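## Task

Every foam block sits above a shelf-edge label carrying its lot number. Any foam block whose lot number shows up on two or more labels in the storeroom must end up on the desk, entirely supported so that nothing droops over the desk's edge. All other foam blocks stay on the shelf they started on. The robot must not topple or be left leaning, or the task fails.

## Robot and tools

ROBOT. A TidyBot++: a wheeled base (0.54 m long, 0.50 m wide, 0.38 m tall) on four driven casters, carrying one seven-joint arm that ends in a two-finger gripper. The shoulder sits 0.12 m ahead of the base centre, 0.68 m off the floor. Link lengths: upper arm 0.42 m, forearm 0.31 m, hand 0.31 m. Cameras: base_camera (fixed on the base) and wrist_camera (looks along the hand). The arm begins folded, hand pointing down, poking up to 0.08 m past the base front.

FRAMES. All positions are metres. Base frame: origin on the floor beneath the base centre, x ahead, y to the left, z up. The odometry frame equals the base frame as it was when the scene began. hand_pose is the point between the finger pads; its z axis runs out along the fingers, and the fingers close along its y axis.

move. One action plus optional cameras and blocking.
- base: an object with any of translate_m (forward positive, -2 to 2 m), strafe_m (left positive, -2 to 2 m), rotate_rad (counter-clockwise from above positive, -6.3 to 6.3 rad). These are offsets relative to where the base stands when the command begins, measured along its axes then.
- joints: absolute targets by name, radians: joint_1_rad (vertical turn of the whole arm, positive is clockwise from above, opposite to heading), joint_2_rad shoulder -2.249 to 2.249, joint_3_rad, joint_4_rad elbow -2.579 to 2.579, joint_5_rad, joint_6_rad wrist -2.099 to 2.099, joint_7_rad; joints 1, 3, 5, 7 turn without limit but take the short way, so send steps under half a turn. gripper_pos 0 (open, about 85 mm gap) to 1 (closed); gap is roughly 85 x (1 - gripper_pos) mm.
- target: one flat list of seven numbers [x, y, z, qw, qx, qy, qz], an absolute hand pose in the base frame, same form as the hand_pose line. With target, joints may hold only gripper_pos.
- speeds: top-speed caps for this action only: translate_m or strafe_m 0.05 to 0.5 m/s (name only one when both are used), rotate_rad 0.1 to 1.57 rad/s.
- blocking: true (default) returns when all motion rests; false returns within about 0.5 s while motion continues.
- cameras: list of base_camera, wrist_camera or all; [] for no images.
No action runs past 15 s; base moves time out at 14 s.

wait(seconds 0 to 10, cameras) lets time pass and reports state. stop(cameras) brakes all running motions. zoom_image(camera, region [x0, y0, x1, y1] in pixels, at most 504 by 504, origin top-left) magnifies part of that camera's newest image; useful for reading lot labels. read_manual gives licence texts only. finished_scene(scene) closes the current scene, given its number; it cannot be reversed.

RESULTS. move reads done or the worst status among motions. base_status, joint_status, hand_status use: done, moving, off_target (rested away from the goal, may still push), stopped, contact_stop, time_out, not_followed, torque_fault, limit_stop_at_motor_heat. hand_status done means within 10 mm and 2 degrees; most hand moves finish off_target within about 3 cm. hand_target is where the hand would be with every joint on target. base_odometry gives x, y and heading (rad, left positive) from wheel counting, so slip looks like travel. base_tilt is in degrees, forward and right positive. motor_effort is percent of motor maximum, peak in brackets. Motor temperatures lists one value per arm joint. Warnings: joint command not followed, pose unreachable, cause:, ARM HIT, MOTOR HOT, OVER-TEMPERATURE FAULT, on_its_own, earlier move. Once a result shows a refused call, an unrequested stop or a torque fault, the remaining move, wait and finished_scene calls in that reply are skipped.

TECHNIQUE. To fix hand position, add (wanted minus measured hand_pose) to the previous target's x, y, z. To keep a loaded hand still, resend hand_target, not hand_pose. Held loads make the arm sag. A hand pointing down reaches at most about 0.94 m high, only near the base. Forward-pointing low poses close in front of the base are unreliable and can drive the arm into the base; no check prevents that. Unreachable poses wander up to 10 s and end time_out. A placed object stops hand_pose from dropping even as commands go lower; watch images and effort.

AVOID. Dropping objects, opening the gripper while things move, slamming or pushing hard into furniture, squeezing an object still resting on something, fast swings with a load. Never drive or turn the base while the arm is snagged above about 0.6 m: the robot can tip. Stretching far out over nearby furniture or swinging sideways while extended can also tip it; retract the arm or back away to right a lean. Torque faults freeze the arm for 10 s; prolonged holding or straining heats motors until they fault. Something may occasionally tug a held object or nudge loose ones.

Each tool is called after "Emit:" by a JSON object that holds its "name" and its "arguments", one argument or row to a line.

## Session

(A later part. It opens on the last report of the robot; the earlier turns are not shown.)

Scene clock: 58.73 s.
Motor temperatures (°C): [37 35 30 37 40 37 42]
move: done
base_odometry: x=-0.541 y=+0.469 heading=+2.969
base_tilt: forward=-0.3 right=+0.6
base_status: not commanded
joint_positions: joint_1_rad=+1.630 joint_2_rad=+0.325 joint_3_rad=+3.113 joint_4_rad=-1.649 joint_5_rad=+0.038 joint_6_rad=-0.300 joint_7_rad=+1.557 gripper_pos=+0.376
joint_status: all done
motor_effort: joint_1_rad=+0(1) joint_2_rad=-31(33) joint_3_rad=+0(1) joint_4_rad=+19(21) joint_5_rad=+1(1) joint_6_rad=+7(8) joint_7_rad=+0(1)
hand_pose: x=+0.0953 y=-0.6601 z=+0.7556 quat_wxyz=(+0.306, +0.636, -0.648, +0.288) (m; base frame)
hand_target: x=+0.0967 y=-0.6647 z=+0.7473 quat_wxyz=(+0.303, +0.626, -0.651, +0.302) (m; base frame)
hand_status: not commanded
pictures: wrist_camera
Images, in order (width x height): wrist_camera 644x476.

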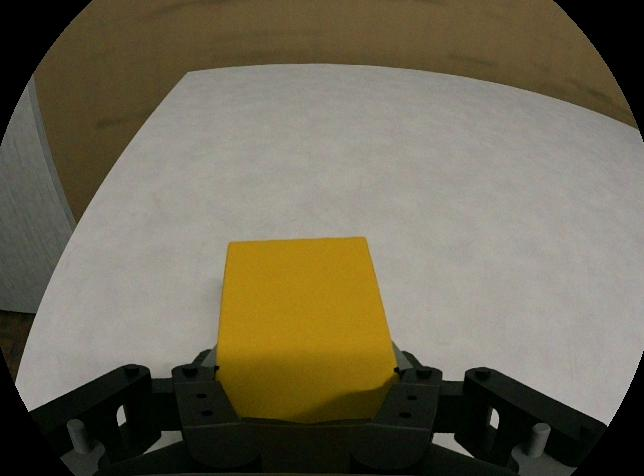

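Emit:
{"name": "move", "arguments": {
  "joints": {"joint_2_rad": 0.36, "joint_6_rad": -0.225},
  "cameras": []
}}

Emit:
{"name": "move", "arguments": {
  "joints": {"joint_2_rad": 0.375, "joint_6_rad": -0.21},
  "cameras": ["wrist_camera"]
}}

Scene clock: 59.50 s.
Motor temperatures (°C): [37 35 30 37 40 37 42]
move: done
base_odometry: x=-0.541 y=+0.469 heading=+2.969
base_tilt: forward=-0.4 right=+0.6
base_status: not commanded
joint_positions: joint_1_rad=+1.630 joint_2_rad=+0.336 joint_3_rad=+3.113 joint_4_rad=-1.649 joint_5_rad=+0.038 joint_6_rad=-0.278 joint_7_rad=+1.557 gripper_pos=+0.376
joint_status: all done
motor_effort: joint_1_rad=+0(1) joint_2_rad=-31(33) joint_3_rad=+0(1) joint_4_rad=+20(21) joint_5_rad=+1(1) joint_6_rad=+7(8) joint_7_rad=+0(1)
hand_pose: x=+0.0953 y=-0.6652 z=+0.7541 quat_wxyz=(+0.309, +0.634, -0.646, +0.292) (m; base frame)
hand_target: x=+0.0963 y=-0.6699 z=+0.7388 quat_wxyz=(+0.303, +0.626, -0.652, +0.302) (m; base frame)
hand_status: not commanded
pictures: none
No camera images: "cameras" was empty.

Scene clock: 60.03 s.
Motor temperatures (°C): [37 35 30 37 40 37 42]
move: done
base_odometry: x=-0.542 y=+0.469 heading=+2.969
base_tilt: forward=-0.4 right=+0.6
base_status: not commanded
joint_positions: joint_1_rad=+1.630 joint_2_rad=+0.345 joint_3_rad=+3.113 joint_4_rad=-1.649 joint_5_rad=+0.038 joint_6_rad=-0.263 joint_7_rad=+1.557 gripper_pos=+0.376
joint_status: all done
motor_effort: joint_1_rad=-1(1) joint_2_rad=-30(32) joint_3_rad=+0(1) joint_4_rad=+20(21) joint_5_rad=+1(1) joint_6_rad=+7(8) joint_7_rad=+0(0)
hand_pose: x=+0.0953 y=-0.6690 z=+0.7515 quat_wxyz=(+0.311, +0.633, -0.645, +0.294) (m; base frame)
hand_target: x=+0.0959 y=-0.6737 z=+0.7323 quat_wxyz=(+0.303, +0.626, -0.652, +0.302) (m; base frame)
hand_status: not commanded
pictures: wrist_camera
Images, in order (width x height): wrist_camera 644x476.

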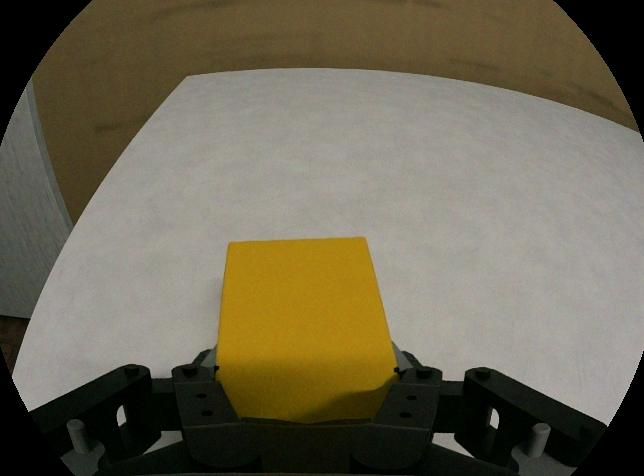

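Emit:
{"name": "move", "arguments": {
  "joints": {"joint_2_rad": 0.355, "gripper_pos": 0.05},
  "cameras": []
}}

Emit:
{"name": "move", "arguments": {
  "joints": {"joint_2_rad": 0.12},
  "blocking": false,
  "cameras": ["wrist_camera"]
}}

Emit:
{"name": "move", "arguments": {
  "base": {"translate_m": 1.11, "strafe_m": 0.831},
  "joints": {"joint_1_rad": 0.27, "joint_2_rad": 0.12, "joint_4_rad": -1.572, "joint_5_rad": -0.06, "joint_6_rad": -0.448, "joint_7_rad": 1.60},
  "blocking": false,
  "cameras": ["wrist_camera"]
}}

Emit:
{"name": "wait", "arguments": {
  "seconds": 1.2,
  "cameras": []
}}

Emit:
{"name": "move", "arguments": {
  "joints": {"joint_2_rad": 0.56},
  "cameras": ["wrist_camera"]
}}

Scene clock: 63.50 s.
Motor temperatures (°C): [37 35 30 37 40 37 42]
move: done
base_odometry: x=-0.542 y=+0.469 heading=+2.969
base_tilt: forward=-0.4 right=+0.6
base_status: not commanded
joint_positions: joint_1_rad=+1.630 joint_2_rad=+0.344 joint_3_rad=+3.113 joint_4_rad=-1.649 joint_5_rad=+0.038 joint_6_rad=-0.262 joint_7_rad=+1.557 gripper_pos=+0.050
joint_status: all done
motor_effort: joint_1_rad=-1(1) joint_2_rad=-32(32) joint_3_rad=-1(1) joint_4_rad=+20(20) joint_5_rad=+1(1) joint_6_rad=+7(8) joint_7_rad=+0(0)
hand_pose: x=+0.0953 y=-0.6690 z=+0.7523 quat_wxyz=(+0.311, +0.633, -0.645, +0.295) (m; base frame)
hand_target: x=+0.0960 y=-0.6725 z=+0.7458 quat_wxyz=(+0.310, +0.623, -0.649, +0.308) (m; base frame)
hand_status: not commanded
pictures: none
No camera images: "cameras" was empty.

Scene clock: 64.00 s.
Motor temperatures (°C): [37 35 30 37 40 37 42]
move: moving
base_odometry: x=-0.542 y=+0.469 heading=+2.969
base_tilt: forward=-0.3 right=+0.6
base_status: not commanded
joint_positions: joint_1_rad=+1.630 joint_2_rad=+0.255 joint_3_rad=+3.113 joint_4_rad=-1.649 joint_5_rad=+0.038 joint_6_rad=-0.262 joint_7_rad=+1.557 gripper_pos=+0.050
joint_status: joint_2_rad moving
motor_effort: joint_1_rad=+0(1) joint_2_rad=-31(34) joint_3_rad=+0(1) joint_4_rad=+21(22) joint_5_rad=+1(1) joint_6_rad=+8(8) joint_7_rad=+0(0)
hand_pose: x=+0.0958 y=-0.6601 z=+0.8113 quat_wxyz=(+0.341, +0.619, -0.630, +0.321) (m; base frame)
hand_target: x=+0.0969 y=-0.6582 z=+0.8339 quat_wxyz=(+0.353, +0.603, -0.625, +0.348) (m; base frame)
hand_status: not commanded
pictures: wrist_camera
Images, in order (width x height): wrist_camera 644x476.

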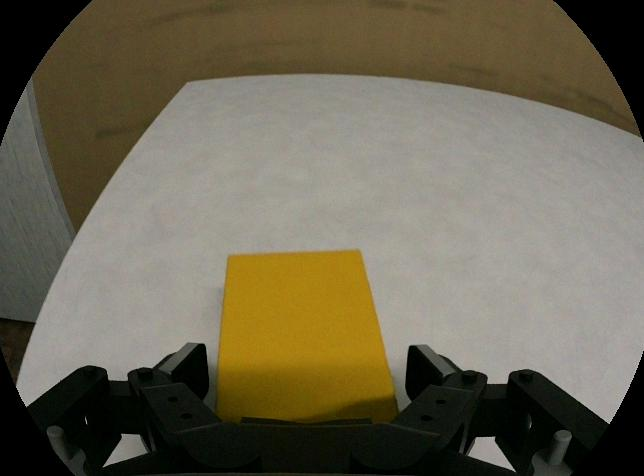

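Scene clock: 64.50 s.
Motor temperatures (°C): [37 35 30 37 40 37 42]
move: moving
base_odometry: x=-0.599 y=+0.440 heading=+2.969
base_tilt: forward=-0.4 right=+0.6
base_status: translate_m moving; strafe_m moving
joint_positions: joint_1_rad=+1.539 joint_2_rad=+0.111 joint_3_rad=+3.114 joint_4_rad=-1.649 joint_5_rad=+0.037 joint_6_rad=-0.262 joint_7_rad=+1.557 gripper_pos=+0.050
joint_status: joint_1_rad moving; joint_2_rad moving; joint_4_rad moving; joint_5_rad moving; joint_6_rad moving; joint_7_rad moving
motor_effort: joint_1_rad=-4(4) joint_2_rad=-27(31) joint_3_rad=-2(3) joint_4_rad=+20(21) joint_5_rad=+1(1) joint_6_rad=+8(8) joint_7_rad=+0(1)
hand_pose: x=+0.1541 y=-0.6341 z=+0.9053 quat_wxyz=(+0.371, +0.621, -0.577, +0.381) (m; base frame)
hand_target: x=+0.1836 y=-0.6351 z=+0.8998 quat_wxyz=(+0.355, +0.626, -0.568, +0.399) (m; base frame)
hand_status: not commanded
pictures: wrist_camera
Images, in order (width x height): wrist_camera 644x476.

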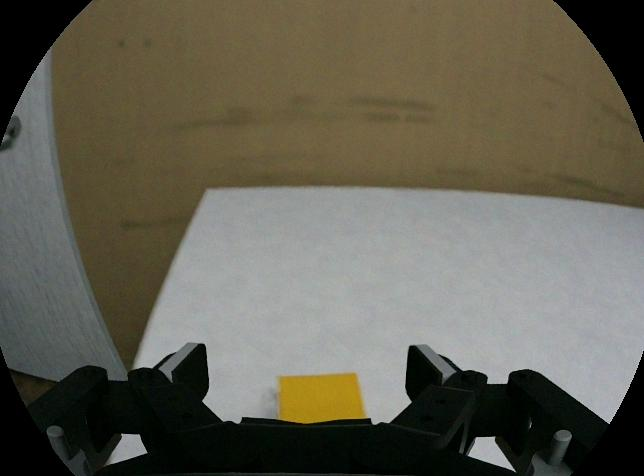

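Scene clock: 65.70 s.
Motor temperatures (°C): [37 35 30 37 40 37 42]
earlier move: moving
base_odometry: x=-1.103 y=+0.184 heading=+2.969
base_tilt: forward=-0.3 right=+0.6
base_status: translate_m moving; strafe_m moving
joint_positions: joint_1_rad=+0.488 joint_2_rad=+0.114 joint_3_rad=+3.110 joint_4_rad=-1.602 joint_5_rad=+0.013 joint_6_rad=-0.359 joint_7_rad=+1.557 gripper_pos=+0.050
joint_status: joint_1_rad moving; joint_2_rad moving; joint_4_rad moving; joint_5_rad moving; joint_6_rad moving; joint_7_rad moving
motor_effort: joint_1_rad=+1(4) joint_2_rad=-26(31) joint_3_rad=+1(3) joint_4_rad=+22(23) joint_5_rad=+1(2) joint_6_rad=+9(9) joint_7_rad=+0(1)
hand_pose: x=+0.6850 y=-0.2790 z=+0.9037 quat_wxyz=(+0.115, +0.838, -0.197, +0.495) (m; base frame)
hand_target: x=+0.6910 y=-0.2567 z=+0.8948 quat_wxyz=(+0.089, +0.851, -0.193, +0.481) (m; base frame)
hand_status: not commanded
wait: 1.20 s; no rest
pictures: none
No camera images: "cameras" was empty.

Scene clock: 67.93 s.
Motor temperatures (°C): [37 36 30 37 40 37 42]
move: done
base_odometry: x=-1.778 y=-0.159 heading=+2.969
base_tilt: forward=-0.3 right=+0.6
base_status: done
joint_positions: joint_1_rad=+0.277 joint_2_rad=+0.547 joint_3_rad=+3.110 joint_4_rad=-1.580 joint_5_rad=+0.008 joint_6_rad=-0.400 joint_7_rad=+1.557 gripper_pos=+0.050
joint_status: all done
motor_effort: joint_1_rad=-1(2) joint_2_rad=-35(40) joint_3_rad=-1(1) joint_4_rad=+17(22) joint_5_rad=+1(2) joint_6_rad=+6(9) joint_7_rad=+0(1)
hand_pose: x=+0.7639 y=-0.1628 z=+0.6215 quat_wxyz=(+0.030, +0.945, -0.124, +0.301) (m; base frame)
hand_target: x=+0.7572 y=-0.1490 z=+0.6082 quat_wxyz=(+0.011, +0.952, -0.128, +0.278) (m; base frame)
hand_status: not commanded
pictures: wrist_camera
Images, in order (width x height): wrist_camera 644x476.

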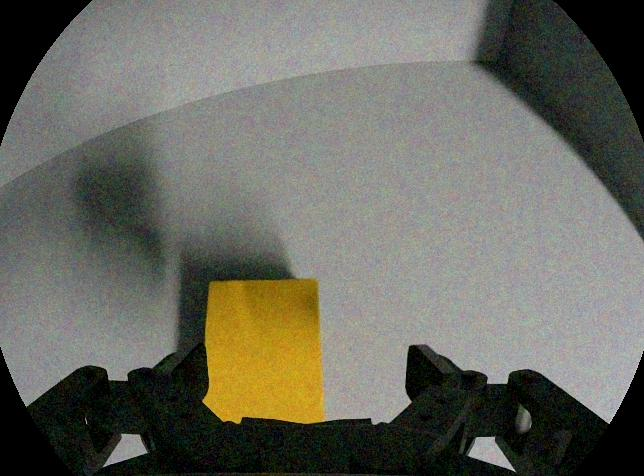

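Emit:
{"name": "move", "arguments": {
  "base": {"translate_m": 0.011, "strafe_m": 0.02},
  "blocking": false,
  "cameras": []
}}

Emit:
{"name": "move", "arguments": {
  "joints": {"joint_2_rad": 0.652, "joint_4_rad": -1.69, "joint_6_rad": -0.17},
  "cameras": ["wrist_camera"]
}}

Scene clock: 69.23 s.
Motor temperatures (°C): [37 36 30 37 40 37 42]
move: moving
base_odometry: x=-1.792 y=-0.177 heading=+2.969
base_tilt: forward=-0.3 right=+0.6
base_status: translate_m moving; strafe_m moving
joint_positions: joint_1_rad=+0.265 joint_2_rad=+0.547 joint_3_rad=+3.109 joint_4_rad=-1.580 joint_5_rad=+0.006 joint_6_rad=-0.400 joint_7_rad=+1.557 gripper_pos=+0.050
joint_status: not commanded
motor_effort: joint_1_rad=-1(4) joint_2_rad=-36(37) joint_3_rad=-1(3) joint_4_rad=+18(18) joint_5_rad=+1(1) joint_6_rad=+5(6) joint_7_rad=+0(0)
hand_pose: x=+0.7657 y=-0.1548 z=+0.6214 quat_wxyz=(+0.028, +0.946, -0.119, +0.301) (m; base frame)
hand_target: x=+0.7572 y=-0.1490 z=+0.6082 quat_wxyz=(+0.011, +0.952, -0.128, +0.278) (m; base frame)
hand_status: not commanded
pictures: none
No camera images: "cameras" was empty.

Scene clock: 70.50 s.
Motor temperatures (°C): [37 36 30 37 40 37 42]
move: done
base_odometry: x=-1.792 y=-0.177 heading=+2.969
base_tilt: forward=-0.3 right=+0.6
base_status: done
joint_positions: joint_1_rad=+0.266 joint_2_rad=+0.635 joint_3_rad=+3.110 joint_4_rad=-1.669 joint_5_rad=+0.006 joint_6_rad=-0.220 joint_7_rad=+1.557 gripper_pos=+0.050
joint_status: all done
motor_effort: joint_1_rad=+0(1) joint_2_rad=-36(40) joint_3_rad=-1(1) joint_4_rad=+15(18) joint_5_rad=+1(1) joint_6_rad=+5(7) joint_7_rad=+0(1)
hand_pose: x=+0.7641 y=-0.1543 z=+0.5566 quat_wxyz=(+0.027, +0.945, -0.120, +0.303) (m; base frame)
hand_target: x=+0.7644 y=-0.1557 z=+0.5461 quat_wxyz=(+0.021, +0.941, -0.132, +0.309) (m; base frame)
hand_status: not commanded
pictures: wrist_camera
Images, in order (width x height): wrist_camera 644x476.

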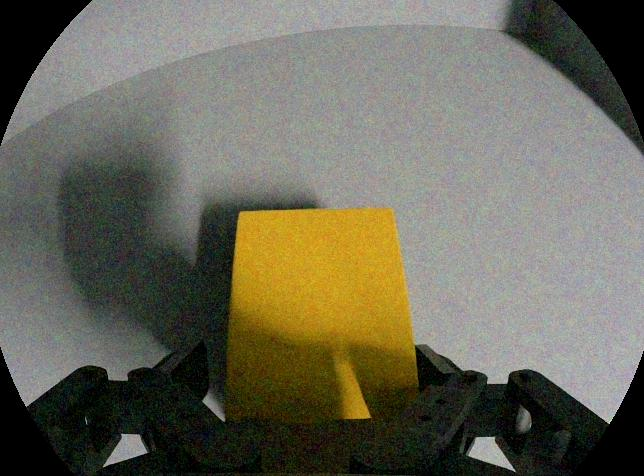

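Emit:
{"name": "move", "arguments": {
  "joints": {"gripper_pos": 0.45},
  "cameras": []
}}

Emit:
{"name": "move", "arguments": {
  "joints": {"joint_2_rad": 0.56, "joint_4_rad": -1.572, "joint_6_rad": -0.448, "gripper_pos": 0.6},
  "cameras": ["wrist_camera"]
}}

Emit:
{"name": "move", "arguments": {
  "base": {"translate_m": -1.40, "strafe_m": -0.851},
  "blocking": false,
  "cameras": []
}}

Emit:
{"name": "wait", "arguments": {
  "seconds": 0.65,
  "cameras": []
}}

Emit:
{"name": "move", "arguments": {
  "joints": {"joint_1_rad": 1.636, "joint_2_rad": 0.275, "joint_4_rad": -1.32, "joint_6_rad": -0.975, "joint_7_rad": 1.60},
  "cameras": ["wrist_camera"]
}}

Scene clock: 72.53 s.
Motor temperatures (°C): [37 36 30 37 40 37 42]
move: off_target
base_odometry: x=-1.792 y=-0.177 heading=+2.969
base_tilt: forward=-0.3 right=+0.6
base_status: not commanded
joint_positions: joint_1_rad=+0.266 joint_2_rad=+0.632 joint_3_rad=+3.110 joint_4_rad=-1.669 joint_5_rad=+0.006 joint_6_rad=-0.218 joint_7_rad=+1.558 gripper_pos=+0.385
joint_status: gripper_pos off_target (ended at +0.385, target +0.450)
motor_effort: joint_1_rad=-1(3) joint_2_rad=-35(37) joint_3_rad=-1(3) joint_4_rad=+15(16) joint_5_rad=+1(1) joint_6_rad=+5(6) joint_7_rad=+0(1)
hand_pose: x=+0.7650 y=-0.1548 z=+0.5593 quat_wxyz=(+0.027, +0.944, -0.120, +0.306) (m; base frame)
hand_target: x=+0.7644 y=-0.1557 z=+0.5461 quat_wxyz=(+0.021, +0.941, -0.132, +0.309) (m; base frame)
hand_status: not commanded
pictures: none
No camera images: "cameras" was empty.

Scene clock: 73.80 s.
Motor temperatures (°C): [37 36 30 37 40 37 42]
move: off_target
base_odometry: x=-1.792 y=-0.177 heading=+2.969
base_tilt: forward=-0.3 right=+0.6
base_status: not commanded
joint_positions: joint_1_rad=+0.266 joint_2_rad=+0.548 joint_3_rad=+3.110 joint_4_rad=-1.582 joint_5_rad=+0.006 joint_6_rad=-0.403 joint_7_rad=+1.558 gripper_pos=+0.385
joint_status: gripper_pos off_target (ended at +0.385, target +0.600); the others done
motor_effort: joint_1_rad=-1(1) joint_2_rad=-37(40) joint_3_rad=-1(1) joint_4_rad=+17(18) joint_5_rad=+0(1) joint_6_rad=+5(6) joint_7_rad=+0(1)
hand_pose: x=+0.7640 y=-0.1552 z=+0.6192 quat_wxyz=(+0.028, +0.946, -0.120, +0.299) (m; base frame)
hand_target: x=+0.7572 y=-0.1490 z=+0.6082 quat_wxyz=(+0.011, +0.952, -0.128, +0.278) (m; base frame)
hand_status: not commanded
pictures: wrist_camera
Images, in order (width x height): wrist_camera 644x476.

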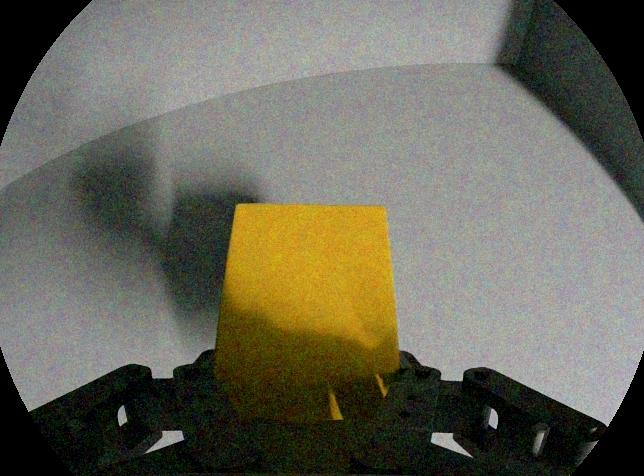

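Scene clock: 74.30 s.
Motor temperatures (°C): [37 36 30 37 40 37 42]
move: moving
base_odometry: x=-1.728 y=-0.152 heading=+2.969
base_tilt: forward=-0.3 right=+0.6
base_status: translate_m moving; strafe_m moving
joint_positions: joint_1_rad=+0.266 joint_2_rad=+0.548 joint_3_rad=+3.110 joint_4_rad=-1.580 joint_5_rad=+0.006 joint_6_rad=-0.405 joint_7_rad=+1.558 gripper_pos=+0.385
joint_status: not commanded
motor_effort: joint_1_rad=+1(2) joint_2_rad=-37(40) joint_3_rad=+0(1) joint_4_rad=+18(18) joint_5_rad=+1(1) joint_6_rad=+6(6) joint_7_rad=+0(0)
hand_pose: x=+0.7643 y=-0.1553 z=+0.6195 quat_wxyz=(+0.028, +0.946, -0.120, +0.298) (m; base frame)
hand_target: x=+0.7572 y=-0.1490 z=+0.6082 quat_wxyz=(+0.011, +0.952, -0.128, +0.278) (m; base frame)
hand_status: not commanded
pictures: none
No camera images: "cameras" was empty.

Scene clock: 74.97 s.
Motor temperatures (°C): [37 36 30 37 40 37 42]
earlier move: moving
base_odometry: x=-1.453 y=-0.045 heading=+2.969
base_tilt: forward=-0.3 right=+0.6
base_status: translate_m moving; strafe_m moving
joint_positions: joint_1_rad=+0.266 joint_2_rad=+0.548 joint_3_rad=+3.110 joint_4_rad=-1.580 joint_5_rad=+0.006 joint_6_rad=-0.405 joint_7_rad=+1.558 gripper_pos=+0.385
joint_status: not commanded
motor_effort: joint_1_rad=+0(2) joint_2_rad=-36(40) joint_3_rad=+0(1) joint_4_rad=+18(19) joint_5_rad=+0(1) joint_6_rad=+5(6) joint_7_rad=+0(0)
hand_pose: x=+0.7643 y=-0.1553 z=+0.6195 quat_wxyz=(+0.028, +0.946, -0.120, +0.298) (m; base frame)
hand_target: x=+0.7572 y=-0.1490 z=+0.6082 quat_wxyz=(+0.011, +0.952, -0.128, +0.278) (m; base frame)
hand_status: not commanded
wait: 0.67 s; no rest
pictures: none
No camera images: "cameras" was empty.

Scene clock: 78.33 s.
Motor temperatures (°C): [37 36 30 37 40 37 42]
move: done
base_odometry: x=-0.267 y=+0.420 heading=+2.968
base_tilt: forward=-0.4 right=+0.6
base_status: done
joint_positions: joint_1_rad=+1.632 joint_2_rad=+0.280 joint_3_rad=+3.114 joint_4_rad=-1.336 joint_5_rad=+0.006 joint_6_rad=-0.926 joint_7_rad=+1.558 gripper_pos=+0.385
joint_status: all done
motor_effort: joint_1_rad=+0(4) joint_2_rad=-30(38) joint_3_rad=+0(3) joint_4_rad=+20(21) joint_5_rad=+1(1) joint_6_rad=+5(6) joint_7_rad=+0(1)
hand_pose: x=+0.0967 y=-0.6054 z=+0.8152 quat_wxyz=(+0.211, +0.659, -0.692, +0.207) (m; base frame)
hand_target: x=+0.1124 y=-0.5968 z=+0.8181 quat_wxyz=(+0.184, +0.668, -0.688, +0.216) (m; base frame)
hand_status: not commanded
pictures: wrist_camera
Images, in order (width x height): wrist_camera 644x476.

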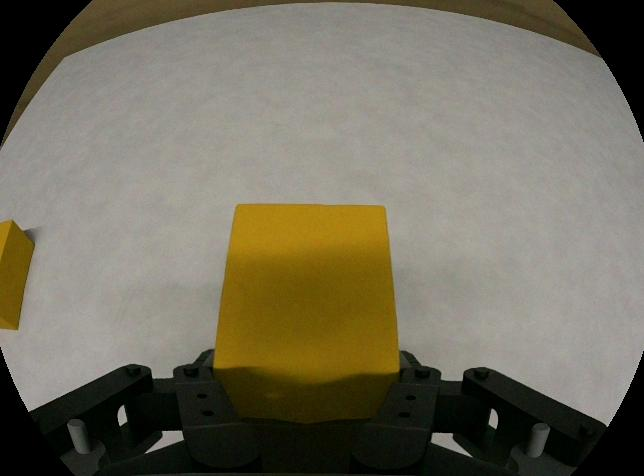

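Emit:
{"name": "move", "arguments": {
  "joints": {"joint_2_rad": 0.40, "joint_6_rad": -0.745},
  "cameras": ["wrist_camera"]
}}

Scene clock: 81.60 s.
Motor temperatures (°C): [37 36 30 37 40 37 42]
move: done
base_odometry: x=-0.267 y=+0.420 heading=+2.968
base_tilt: forward=-0.4 right=+0.6
base_status: not commanded
joint_positions: joint_1_rad=+1.632 joint_2_rad=+0.387 joint_3_rad=+3.114 joint_4_rad=-1.332 joint_5_rad=+0.006 joint_6_rad=-0.794 joint_7_rad=+1.558 gripper_pos=+0.385
joint_status: all done
motor_effort: joint_1_rad=+0(1) joint_2_rad=-34(36) joint_3_rad=+0(1) joint_4_rad=+20(22) joint_5_rad=+1(1) joint_6_rad=+6(7) joint_7_rad=+0(1)
hand_pose: x=+0.0946 y=-0.6520 z=+0.7733 quat_wxyz=(+0.219, +0.656, -0.689, +0.218) (m; base frame)
hand_target: x=+0.1060 y=-0.6694 z=+0.7807 quat_wxyz=(+0.221, +0.652, -0.681, +0.250) (m; base frame)
hand_status: not commanded
pictures: wrist_camera
Images, in order (width x height): wrist_camera 644x476.

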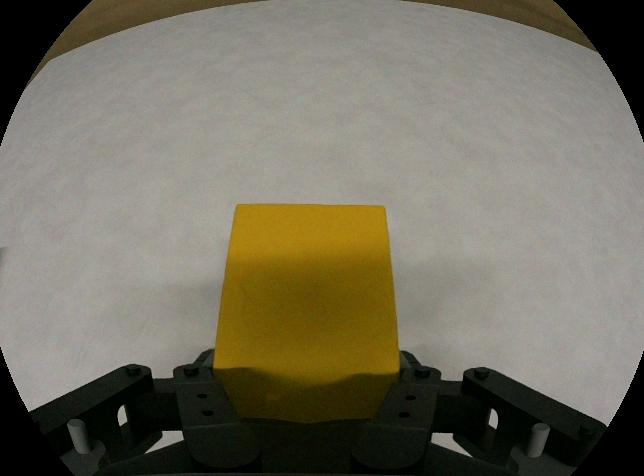

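Emit:
{"name": "move", "arguments": {
  "joints": {"joint_2_rad": 0.425, "joint_6_rad": -0.72},
  "cameras": []
}}

Emit:
{"name": "move", "arguments": {
  "joints": {"joint_2_rad": 0.437, "joint_6_rad": -0.71},
  "cameras": ["wrist_camera"]
}}

Scene clock: 82.47 s.
Motor temperatures (°C): [37 36 30 37 40 37 42]
move: done
base_odometry: x=-0.267 y=+0.420 heading=+2.968
base_tilt: forward=-0.4 right=+0.6
base_status: not commanded
joint_positions: joint_1_rad=+1.632 joint_2_rad=+0.400 joint_3_rad=+3.114 joint_4_rad=-1.332 joint_5_rad=+0.006 joint_6_rad=-0.771 joint_7_rad=+1.558 gripper_pos=+0.385
joint_status: all done
motor_effort: joint_1_rad=+0(1) joint_2_rad=-34(35) joint_3_rad=+0(0) joint_4_rad=+21(22) joint_5_rad=+1(1) joint_6_rad=+6(6) joint_7_rad=+0(1)
hand_pose: x=+0.0943 y=-0.6591 z=+0.7690 quat_wxyz=(+0.223, +0.654, -0.688, +0.221) (m; base frame)
hand_target: x=+0.1053 y=-0.6777 z=+0.7687 quat_wxyz=(+0.221, +0.651, -0.682, +0.250) (m; base frame)
hand_status: not commanded
pictures: none
No camera images: "cameras" was empty.

Scene clock: 83.03 s.
Motor temperatures (°C): [37 36 30 37 40 37 42]
move: done
base_odometry: x=-0.267 y=+0.420 heading=+2.968
base_tilt: forward=-0.4 right=+0.6
base_status: not commanded
joint_positions: joint_1_rad=+1.632 joint_2_rad=+0.409 joint_3_rad=+3.114 joint_4_rad=-1.332 joint_5_rad=+0.006 joint_6_rad=-0.762 joint_7_rad=+1.558 gripper_pos=+0.385
joint_status: all done
motor_effort: joint_1_rad=-1(1) joint_2_rad=-34(35) joint_3_rad=+0(1) joint_4_rad=+20(21) joint_5_rad=+1(1) joint_6_rad=+5(6) joint_7_rad=+0(1)
hand_pose: x=+0.0942 y=-0.6619 z=+0.7648 quat_wxyz=(+0.223, +0.654, -0.688, +0.221) (m; base frame)
hand_target: x=+0.1049 y=-0.6812 z=+0.7625 quat_wxyz=(+0.220, +0.651, -0.682, +0.249) (m; base frame)
hand_status: not commanded
pictures: wrist_camera
Images, in order (width x height): wrist_camera 644x476.

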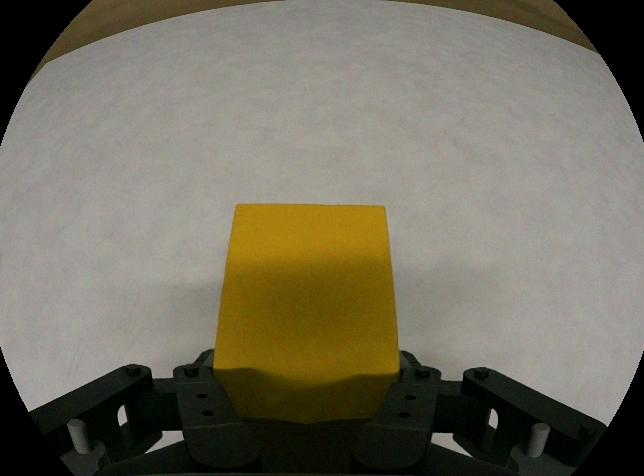

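Emit:
{"name": "move", "arguments": {
  "joints": {"joint_2_rad": 0.449, "joint_6_rad": -0.70},
  "cameras": []
}}

Emit:
{"name": "move", "arguments": {
  "joints": {"joint_2_rad": 0.459, "joint_6_rad": -0.69},
  "cameras": []
}}

Emit:
{"name": "move", "arguments": {
  "joints": {"joint_2_rad": 0.469, "joint_6_rad": -0.68},
  "cameras": ["wrist_camera"]
}}

Scene clock: 83.80 s.
Motor temperatures (°C): [37 36 30 37 40 37 42]
move: done
base_odometry: x=-0.267 y=+0.420 heading=+2.968
base_tilt: forward=-0.4 right=+0.6
base_status: not commanded
joint_positions: joint_1_rad=+1.632 joint_2_rad=+0.420 joint_3_rad=+3.114 joint_4_rad=-1.332 joint_5_rad=+0.006 joint_6_rad=-0.752 joint_7_rad=+1.558 gripper_pos=+0.385
joint_status: all done
motor_effort: joint_1_rad=-1(1) joint_2_rad=-34(35) joint_3_rad=-1(1) joint_4_rad=+20(22) joint_5_rad=+0(1) joint_6_rad=+6(6) joint_7_rad=+0(0)
hand_pose: x=+0.0941 y=-0.6653 z=+0.7593 quat_wxyz=(+0.222, +0.654, -0.688, +0.221) (m; base frame)
hand_target: x=+0.1046 y=-0.6845 z=+0.7563 quat_wxyz=(+0.219, +0.651, -0.683, +0.248) (m; base frame)
hand_status: not commanded
pictures: none
No camera images: "cameras" was empty.

Scene clock: 84.37 s.
Motor temperatures (°C): [37 36 30 37 40 37 42]
move: done
base_odometry: x=-0.267 y=+0.420 heading=+2.968
base_tilt: forward=-0.4 right=+0.6
base_status: not commanded
joint_positions: joint_1_rad=+1.632 joint_2_rad=+0.430 joint_3_rad=+3.114 joint_4_rad=-1.332 joint_5_rad=+0.006 joint_6_rad=-0.742 joint_7_rad=+1.558 gripper_pos=+0.385
joint_status: all done
motor_effort: joint_1_rad=+0(1) joint_2_rad=-35(35) joint_3_rad=+0(1) joint_4_rad=+21(21) joint_5_rad=+1(1) joint_6_rad=+5(6) joint_7_rad=+0(0)
hand_pose: x=+0.0939 y=-0.6685 z=+0.7548 quat_wxyz=(+0.222, +0.654, -0.688, +0.221) (m; base frame)
hand_target: x=+0.1043 y=-0.6877 z=+0.7513 quat_wxyz=(+0.219, +0.651, -0.683, +0.248) (m; base frame)
hand_status: not commanded
pictures: none
No camera images: "cameras" was empty.

Scene clock: 84.93 s.
Motor temperatures (°C): [37 36 30 37 40 37 42]
move: done
base_odometry: x=-0.267 y=+0.420 heading=+2.968
base_tilt: forward=-0.4 right=+0.6
base_status: not commanded
joint_positions: joint_1_rad=+1.632 joint_2_rad=+0.440 joint_3_rad=+3.114 joint_4_rad=-1.332 joint_5_rad=+0.006 joint_6_rad=-0.732 joint_7_rad=+1.558 gripper_pos=+0.385
joint_status: all done
motor_effort: joint_1_rad=+0(1) joint_2_rad=-35(36) joint_3_rad=+0(1) joint_4_rad=+20(21) joint_5_rad=+1(1) joint_6_rad=+6(6) joint_7_rad=+0(0)
hand_pose: x=+0.0938 y=-0.6717 z=+0.7501 quat_wxyz=(+0.222, +0.654, -0.688, +0.221) (m; base frame)
hand_target: x=+0.1040 y=-0.6907 z=+0.7464 quat_wxyz=(+0.219, +0.651, -0.683, +0.248) (m; base frame)
hand_status: not commanded
pictures: wrist_camera
Images, in order (width x height): wrist_camera 644x476.

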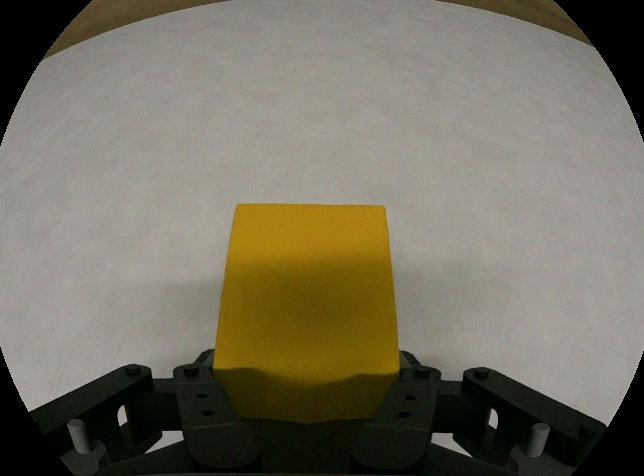

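Emit:
{"name": "move", "arguments": {
  "joints": {"joint_2_rad": 0.477, "joint_6_rad": -0.672},
  "cameras": []
}}

Emit:
{"name": "move", "arguments": {
  "joints": {"joint_2_rad": 0.485, "joint_6_rad": -0.664},
  "cameras": []
}}

Emit:
{"name": "move", "arguments": {
  "joints": {"joint_2_rad": 0.493, "joint_6_rad": -0.656},
  "cameras": ["wrist_camera"]
}}

Scene clock: 85.70 s.
Motor temperatures (°C): [37 36 30 37 40 37 42]
move: done
base_odometry: x=-0.267 y=+0.420 heading=+2.968
base_tilt: forward=-0.4 right=+0.6
base_status: not commanded
joint_positions: joint_1_rad=+1.632 joint_2_rad=+0.447 joint_3_rad=+3.114 joint_4_rad=-1.332 joint_5_rad=+0.006 joint_6_rad=-0.724 joint_7_rad=+1.558 gripper_pos=+0.385
joint_status: all done
motor_effort: joint_1_rad=-1(1) joint_2_rad=-36(36) joint_3_rad=+0(1) joint_4_rad=+20(21) joint_5_rad=+1(1) joint_6_rad=+5(6) joint_7_rad=+0(0)
hand_pose: x=+0.0937 y=-0.6741 z=+0.7466 quat_wxyz=(+0.222, +0.654, -0.688, +0.222) (m; base frame)
hand_target: x=+0.1037 y=-0.6932 z=+0.7424 quat_wxyz=(+0.220, +0.651, -0.683, +0.248) (m; base frame)
hand_status: not commanded
pictures: none
No camera images: "cameras" was empty.

Scene clock: 86.17 s.
Motor temperatures (°C): [37 36 30 37 40 37 42]
move: done
base_odometry: x=-0.267 y=+0.420 heading=+2.968
base_tilt: forward=-0.4 right=+0.6
base_status: not commanded
joint_positions: joint_1_rad=+1.632 joint_2_rad=+0.449 joint_3_rad=+3.114 joint_4_rad=-1.332 joint_5_rad=+0.006 joint_6_rad=-0.719 joint_7_rad=+1.558 gripper_pos=+0.385
joint_status: all done
motor_effort: joint_1_rad=-1(1) joint_2_rad=-33(34) joint_3_rad=-1(1) joint_4_rad=+20(20) joint_5_rad=+1(1) joint_6_rad=+6(7) joint_7_rad=+0(1)
hand_pose: x=+0.0936 y=-0.6756 z=+0.7464 quat_wxyz=(+0.223, +0.654, -0.688, +0.223) (m; base frame)
hand_target: x=+0.1035 y=-0.6956 z=+0.7384 quat_wxyz=(+0.220, +0.650, -0.683, +0.248) (m; base frame)
hand_status: not commanded
pictures: none
No camera images: "cameras" was empty.

Scene clock: 86.67 s.
Motor temperatures (°C): [37 36 30 37 40 37 42]
move: off_target
base_odometry: x=-0.267 y=+0.420 heading=+2.968
base_tilt: forward=-0.3 right=+0.6
base_status: not commanded
joint_positions: joint_1_rad=+1.632 joint_2_rad=+0.451 joint_3_rad=+3.114 joint_4_rad=-1.332 joint_5_rad=+0.006 joint_6_rad=-0.712 joint_7_rad=+1.558 gripper_pos=+0.385
joint_status: joint_2_rad off_target (ended at +0.451, target +0.493); the others done
motor_effort: joint_1_rad=-1(1) joint_2_rad=-33(34) joint_3_rad=-1(1) joint_4_rad=+19(21) joint_5_rad=+1(1) joint_6_rad=+6(7) joint_7_rad=+0(0)
hand_pose: x=+0.0935 y=-0.6776 z=+0.7465 quat_wxyz=(+0.225, +0.653, -0.687, +0.225) (m; base frame)
hand_target: x=+0.1033 y=-0.6980 z=+0.7344 quat_wxyz=(+0.220, +0.650, -0.684, +0.248) (m; base frame)
hand_status: not commanded
pictures: wrist_camera
Images, in order (width x height): wrist_camera 644x476.

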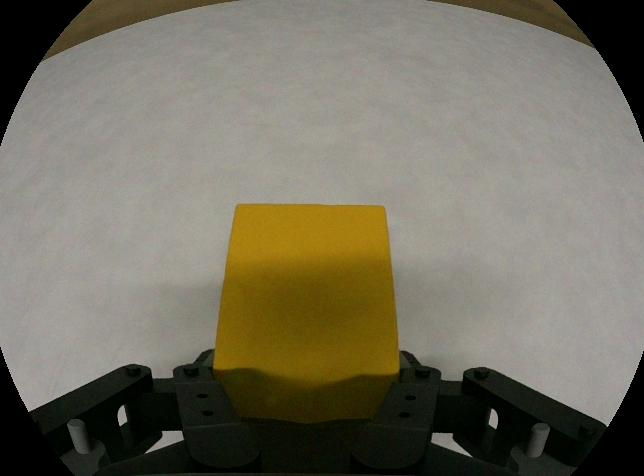

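Emit:
{"name": "move", "arguments": {
  "joints": {"joint_2_rad": 0.462, "gripper_pos": 0.03},
  "cameras": []
}}

Emit:
{"name": "move", "arguments": {
  "joints": {"joint_2_rad": 0.05},
  "blocking": false,
  "cameras": ["wrist_camera"]
}}

Emit:
{"name": "move", "arguments": {
  "base": {"translate_m": -2.0, "strafe_m": 0.67},
  "joints": {"joint_1_rad": 3.0, "joint_2_rad": -0.374, "joint_4_rad": -2.522, "joint_5_rad": 0.0, "joint_6_rad": 0.4, "joint_7_rad": 1.58},
  "blocking": false,
  "cameras": []
}}

Emit:
{"name": "wait", "arguments": {
  "seconds": 2.0,
  "cameras": ["wrist_camera"]
}}

Scene clock: 90.13 s.
Motor temperatures (°C): [37 36 30 37 40 37 42]
move: done
base_odometry: x=-0.267 y=+0.420 heading=+2.968
base_tilt: forward=-0.4 right=+0.6
base_status: not commanded
joint_positions: joint_1_rad=+1.632 joint_2_rad=+0.449 joint_3_rad=+3.114 joint_4_rad=-1.332 joint_5_rad=+0.006 joint_6_rad=-0.708 joint_7_rad=+1.558 gripper_pos=+0.030
joint_status: all done
motor_effort: joint_1_rad=-1(1) joint_2_rad=-34(35) joint_3_rad=+0(1) joint_4_rad=+20(21) joint_5_rad=+0(1) joint_6_rad=+6(6) joint_7_rad=+0(1)
hand_pose: x=+0.0935 y=-0.6784 z=+0.7484 quat_wxyz=(+0.227, +0.652, -0.687, +0.226) (m; base frame)
hand_target: x=+0.1034 y=-0.6960 z=+0.7560 quat_wxyz=(+0.230, +0.647, -0.680, +0.258) (m; base frame)
hand_status: not commanded
pictures: none
No camera images: "cameras" was empty.

Scene clock: 90.63 s.
Motor temperatures (°C): [37 36 30 37 40 37 42]
move: moving
base_odometry: x=-0.267 y=+0.420 heading=+2.968
base_tilt: forward=-0.4 right=+0.6
base_status: not commanded
joint_positions: joint_1_rad=+1.632 joint_2_rad=+0.363 joint_3_rad=+3.114 joint_4_rad=-1.332 joint_5_rad=+0.006 joint_6_rad=-0.708 joint_7_rad=+1.558 gripper_pos=+0.030
joint_status: joint_2_rad moving
motor_effort: joint_1_rad=+0(1) joint_2_rad=-36(38) joint_3_rad=+0(1) joint_4_rad=+22(22) joint_5_rad=+1(1) joint_6_rad=+6(6) joint_7_rad=+0(0)
hand_pose: x=+0.0940 y=-0.6702 z=+0.8061 quat_wxyz=(+0.257, +0.643, -0.676, +0.254) (m; base frame)
hand_target: x=+0.1044 y=-0.6800 z=+0.8478 quat_wxyz=(+0.276, +0.631, -0.660, +0.300) (m; base frame)
hand_status: not commanded
pictures: wrist_camera
Images, in order (width x height): wrist_camera 644x476.

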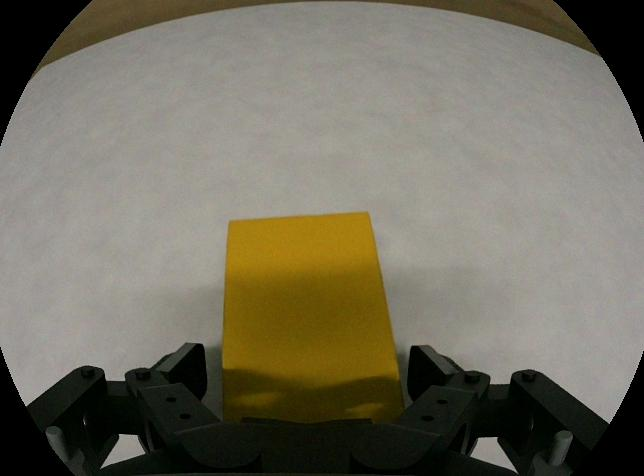

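Scene clock: 91.13 s.
Motor temperatures (°C): [37 36 30 37 40 37 42]
move: moving
base_odometry: x=-0.202 y=+0.386 heading=+2.968
base_tilt: forward=-0.3 right=+0.6
base_status: translate_m moving; strafe_m moving
joint_positions: joint_1_rad=+1.726 joint_2_rad=+0.010 joint_3_rad=+3.110 joint_4_rad=-1.392 joint_5_rad=+0.005 joint_6_rad=-0.618 joint_7_rad=+1.558 gripper_pos=+0.030
joint_status: joint_1_rad moving; joint_2_rad moving; joint_4_rad moving; joint_5_rad moving; joint_6_rad moving; joint_7_rad moving
motor_effort: joint_1_rad=+0(4) joint_2_rad=-20(37) joint_3_rad=+2(3) joint_4_rad=+21(22) joint_5_rad=+1(2) joint_6_rad=+7(8) joint_7_rad=+0(1)
hand_pose: x=+0.0459 y=-0.5896 z=+1.0202 quat_wxyz=(+0.398, +0.557, -0.638, +0.353) (m; base frame)
hand_target: x=+0.0291 y=-0.5855 z=+1.0235 quat_wxyz=(+0.408, +0.539, -0.639, +0.366) (m; base frame)
hand_status: not commanded
pictures: none
No camera images: "cameras" was empty.

Scene clock: 93.13 s.
Motor temperatures (°C): [37 36 30 37 40 37 42]
earlier move: moving
base_odometry: x=+0.739 y=-0.124 heading=+2.969
base_tilt: forward=-0.4 right=+0.6
base_status: translate_m moving; strafe_m moving
joint_positions: joint_1_rad=+2.981 joint_2_rad=-0.363 joint_3_rad=+3.110 joint_4_rad=-2.492 joint_5_rad=+0.005 joint_6_rad=+0.337 joint_7_rad=+1.558 gripper_pos=+0.030
joint_status: joint_1_rad moving; joint_2_rad moving; joint_4_rad moving; joint_5_rad moving; joint_6_rad moving; joint_7_rad moving
motor_effort: joint_1_rad=+0(4) joint_2_rad=-6(37) joint_3_rad=+1(3) joint_4_rad=+19(24) joint_5_rad=+0(2) joint_6_rad=+9(10) joint_7_rad=-1(1)
hand_pose: x=-0.2934 y=-0.0828 z=+0.8403 quat_wxyz=(+0.622, +0.074, -0.777, +0.058) (m; base frame)
hand_target: x=-0.2904 y=-0.0728 z=+0.8469 quat_wxyz=(+0.640, +0.071, -0.764, +0.047) (m; base frame)
hand_status: not commanded
wait: 2.00 s; no rest
pictures: wrist_camera
Images, in order (width x height): wrist_camera 644x476.

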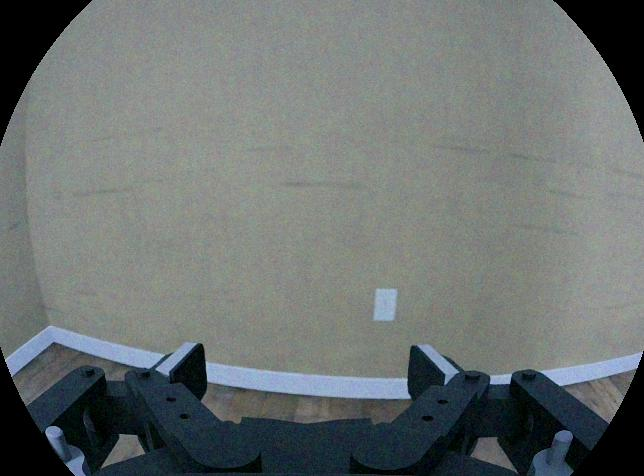

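Emit:
{"name": "move", "arguments": {
  "base": {"translate_m": -0.36, "strafe_m": 0.1},
  "joints": {"joint_1_rad": -1.75},
  "cameras": ["wrist_camera", "base_camera"]
}}

Scene clock: 96.57 s.
Motor temperatures (°C): [37 36 30 37 40 37 42]
earlier move: replaced
move: done
base_odometry: x=+1.410 y=-0.465 heading=+2.969
base_tilt: forward=-0.4 right=+0.6
base_status: translate_m replaced; strafe_m replaced; translate_m done; strafe_m done
joint_positions: joint_1_rad=+4.515 joint_2_rad=-0.364 joint_3_rad=+3.110 joint_4_rad=-2.492 joint_5_rad=+0.005 joint_6_rad=+0.347 joint_7_rad=+1.558 gripper_pos=+0.030
joint_status: all done
motor_effort: joint_1_rad=+0(2) joint_2_rad=-7(8) joint_3_rad=+1(2) joint_4_rad=+20(21) joint_5_rad=+1(1) joint_6_rad=+9(9) joint_7_rad=+0(1)
hand_pose: x=+0.0206 y=+0.4094 z=+0.8435 quat_wxyz=(+0.492, -0.484, -0.609, -0.392) (m; base frame)
hand_target: x=+0.0309 y=+0.4064 z=+0.8469 quat_wxyz=(+0.494, -0.478, -0.600, -0.410) (m; base frame)
hand_status: not commanded
pictures: base_camera, wrist_camera
Images, in order (width x height): base_camera 644x364, wrist_camera 644x476.

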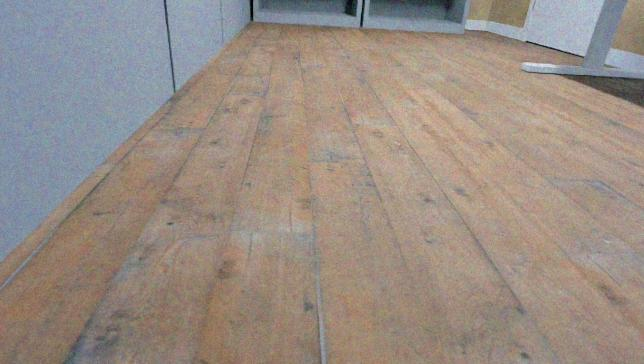

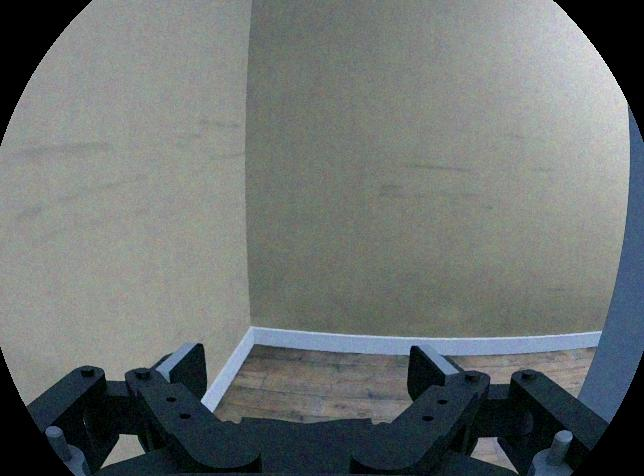

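Emit:
{"name": "zoom_image", "arguments": {
  "camera": "wrist_camera",
  "region": [500, 260, 644, 440]
}}

Emit:
{"name": "zoom_image", "arguments": {
  "camera": "base_camera",
  "region": [0, 0, 300, 300]
}}

Scaled by 2.800.

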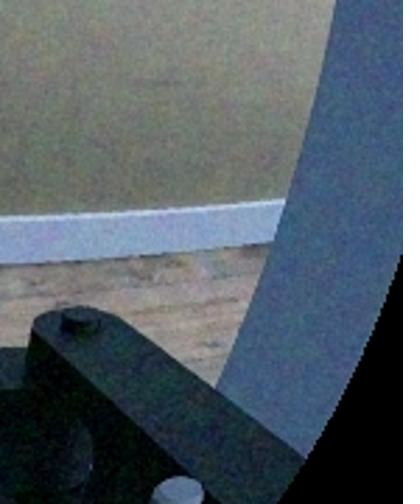

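Scaled by 1.680.

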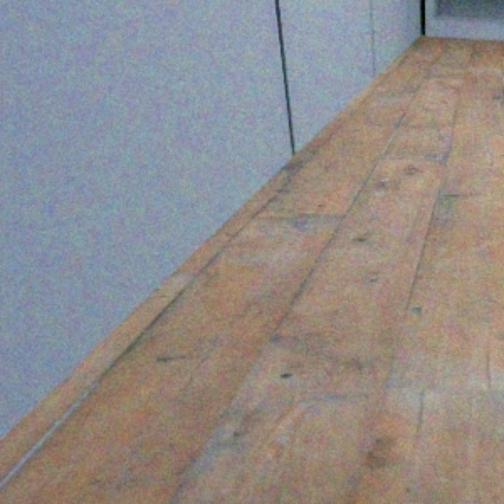

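Emit:
{"name": "move", "arguments": {
  "base": {"translate_m": -0.15},
  "joints": {"joint_1_rad": 1.2, "joint_6_rad": -0.9},
  "blocking": false,
  "cameras": []
}}

Emit:
{"name": "wait", "arguments": {
  "seconds": 0.8,
  "cameras": ["wrist_camera", "base_camera"]
}}

Emit:
{"name": "move", "arguments": {
  "base": {"strafe_m": 1.32},
  "cameras": ["base_camera", "wrist_camera"]
}}

Scene clock: 101.40 s.
Motor temperatures (°C): [37 36 30 37 40 37 42]
move: moving
base_odometry: x=+1.475 y=-0.476 heading=+2.969
base_tilt: forward=-0.4 right=+0.6
base_status: translate_m moving
joint_positions: joint_1_rad=+4.636 joint_2_rad=-0.364 joint_3_rad=+3.110 joint_4_rad=-2.492 joint_5_rad=+0.005 joint_6_rad=+0.346 joint_7_rad=+1.558 gripper_pos=+0.030
joint_status: joint_1_rad moving; joint_6_rad moving
motor_effort: joint_1_rad=-1(2) joint_2_rad=-6(7) joint_3_rad=+0(1) joint_4_rad=+19(21) joint_5_rad=+1(1) joint_6_rad=+9(9) joint_7_rad=+0(0)
hand_pose: x=+0.0710 y=+0.4182 z=+0.8434 quat_wxyz=(+0.467, -0.520, -0.579, -0.421) (m; base frame)
hand_target: x=+0.0861 y=+0.4108 z=+0.8290 quat_wxyz=(+0.448, -0.530, -0.580, -0.427) (m; base frame)
hand_status: not commanded
pictures: none
No camera images: "cameras" was empty.

Scene clock: 102.20 s.
Motor temperatures (°C): [37 36 30 37 40 37 42]
earlier move: moving
base_odometry: x=+1.558 y=-0.491 heading=+2.969
base_tilt: forward=-0.3 right=+0.6
base_status: translate_m moving
joint_positions: joint_1_rad=+5.352 joint_2_rad=-0.364 joint_3_rad=+3.110 joint_4_rad=-2.492 joint_5_rad=+0.005 joint_6_rad=+0.093 joint_7_rad=+1.558 gripper_pos=+0.030
joint_status: joint_1_rad moving; joint_6_rad moving
motor_effort: joint_1_rad=+0(2) joint_2_rad=-6(7) joint_3_rad=+1(2) joint_4_rad=+18(21) joint_5_rad=+1(1) joint_6_rad=+8(9) joint_7_rad=-1(1)
hand_pose: x=+0.3432 y=+0.3251 z=+0.7692 quat_wxyz=(+0.241, -0.755, -0.393, -0.467) (m; base frame)
hand_target: x=+0.3465 y=+0.2960 z=+0.7366 quat_wxyz=(+0.207, -0.783, -0.390, -0.438) (m; base frame)
hand_status: not commanded
wait: 0.80 s; no rest
pictures: base_camera, wrist_camera
Images, in order (width x height): base_camera 644x364, wrist_camera 644x476.

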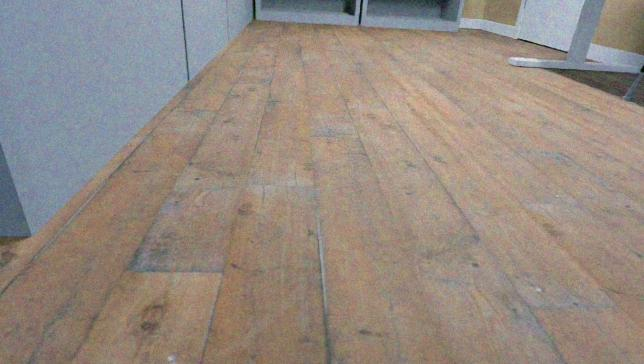

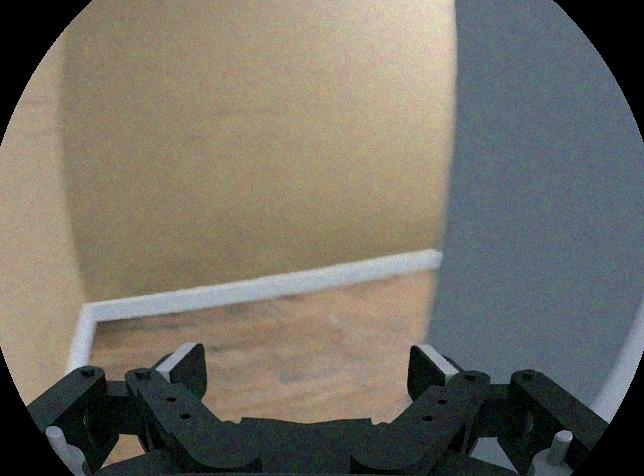

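Scene clock: 106.17 s.
Motor temperatures (°C): [37 36 30 37 40 37 42]
move: done
base_odometry: x=+1.331 y=-1.791 heading=+2.969
base_tilt: forward=-0.3 right=+0.6
base_status: done
joint_positions: joint_1_rad=+7.464 joint_2_rad=-0.368 joint_3_rad=+3.110 joint_4_rad=-2.497 joint_5_rad=+0.005 joint_6_rad=-0.852 joint_7_rad=+1.558 gripper_pos=+0.030
joint_status: all done
motor_effort: joint_1_rad=+0(2) joint_2_rad=-1(6) joint_3_rad=+1(1) joint_4_rad=+15(19) joint_5_rad=+1(1) joint_6_rad=+2(9) joint_7_rad=+0(1)
hand_pose: x=+0.1855 y=-0.1508 z=+0.6005 quat_wxyz=(-0.049, -0.833, +0.547, -0.063) (m; base frame)
hand_target: x=+0.1730 y=-0.1275 z=+0.5919 quat_wxyz=(-0.030, -0.835, +0.549, -0.036) (m; base frame)
hand_status: not commanded
pictures: base_camera, wrist_camera
Images, in order (width x height): base_camera 644x364, wrist_camera 644x476.

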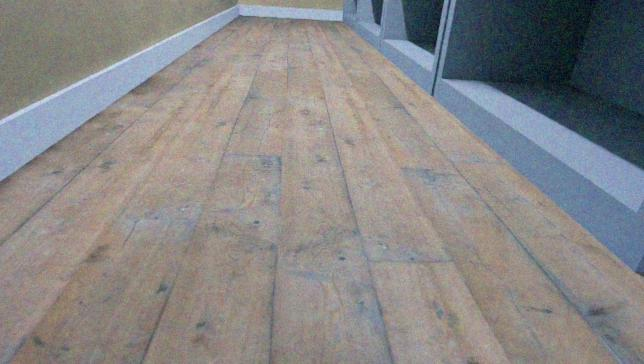

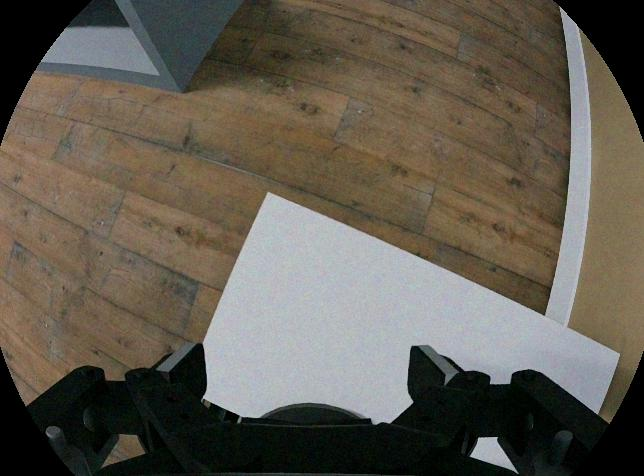

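Emit:
{"name": "move", "arguments": {
  "base": {"translate_m": 0.38, "strafe_m": 0.12, "rotate_rad": 0.06},
  "joints": {"joint_1_rad": 0.9, "joint_2_rad": -0.374, "joint_4_rad": -2.522, "joint_6_rad": 0.26, "joint_7_rad": 1.58},
  "cameras": ["wrist_camera"]
}}

Emit:
{"name": "zoom_image", "arguments": {
  "camera": "wrist_camera",
  "region": [320, 60, 620, 240]
}}

Emit:
{"name": "zoom_image", "arguments": {
  "camera": "wrist_camera",
  "region": [320, 240, 620, 420]
}}

Scene clock: 109.47 s.
Motor temperatures (°C): [37 36 30 37 40 37 42]
move: done
base_odometry: x=+0.936 y=-1.844 heading=+3.030
base_tilt: forward=-0.3 right=+0.6
base_status: done
joint_positions: joint_1_rad=+7.199 joint_2_rad=-0.368 joint_3_rad=+3.110 joint_4_rad=-2.500 joint_5_rad=+0.005 joint_6_rad=+0.202 joint_7_rad=+1.558 gripper_pos=+0.030
joint_status: all done
motor_effort: joint_1_rad=+0(2) joint_2_rad=-6(7) joint_3_rad=+1(2) joint_4_rad=+20(20) joint_5_rad=+1(1) joint_6_rad=+8(9) joint_7_rad=+0(1)
hand_pose: x=+0.3779 y=-0.3126 z=+0.7976 quat_wxyz=(-0.246, -0.742, +0.353, -0.514) (m; base frame)
hand_target: x=+0.3813 y=-0.3088 z=+0.8046 quat_wxyz=(-0.254, -0.737, +0.336, -0.529) (m; base frame)
hand_status: not commanded
pictures: wrist_camera
Images, in order (width x height): wrist_camera 644x476.

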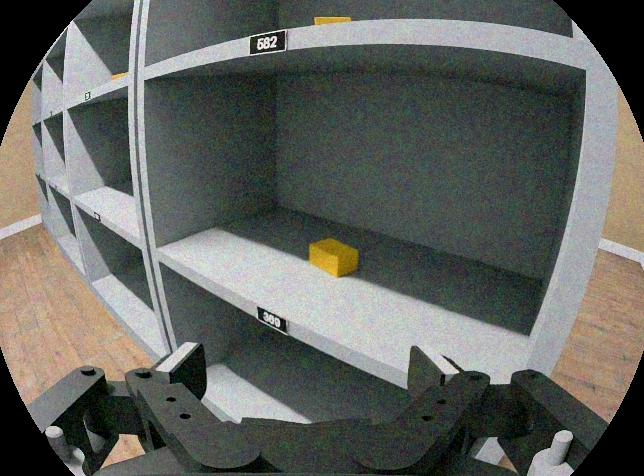

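Scaled by 1.680.

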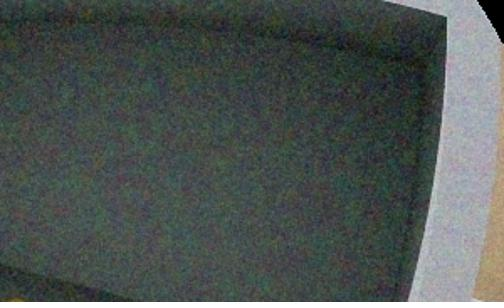

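Scaled by 1.680.

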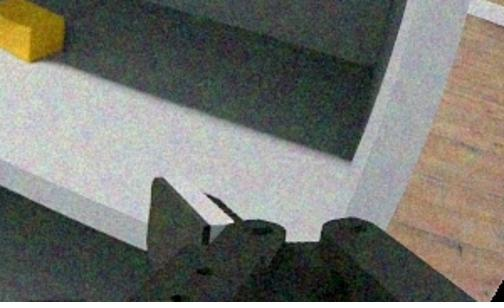

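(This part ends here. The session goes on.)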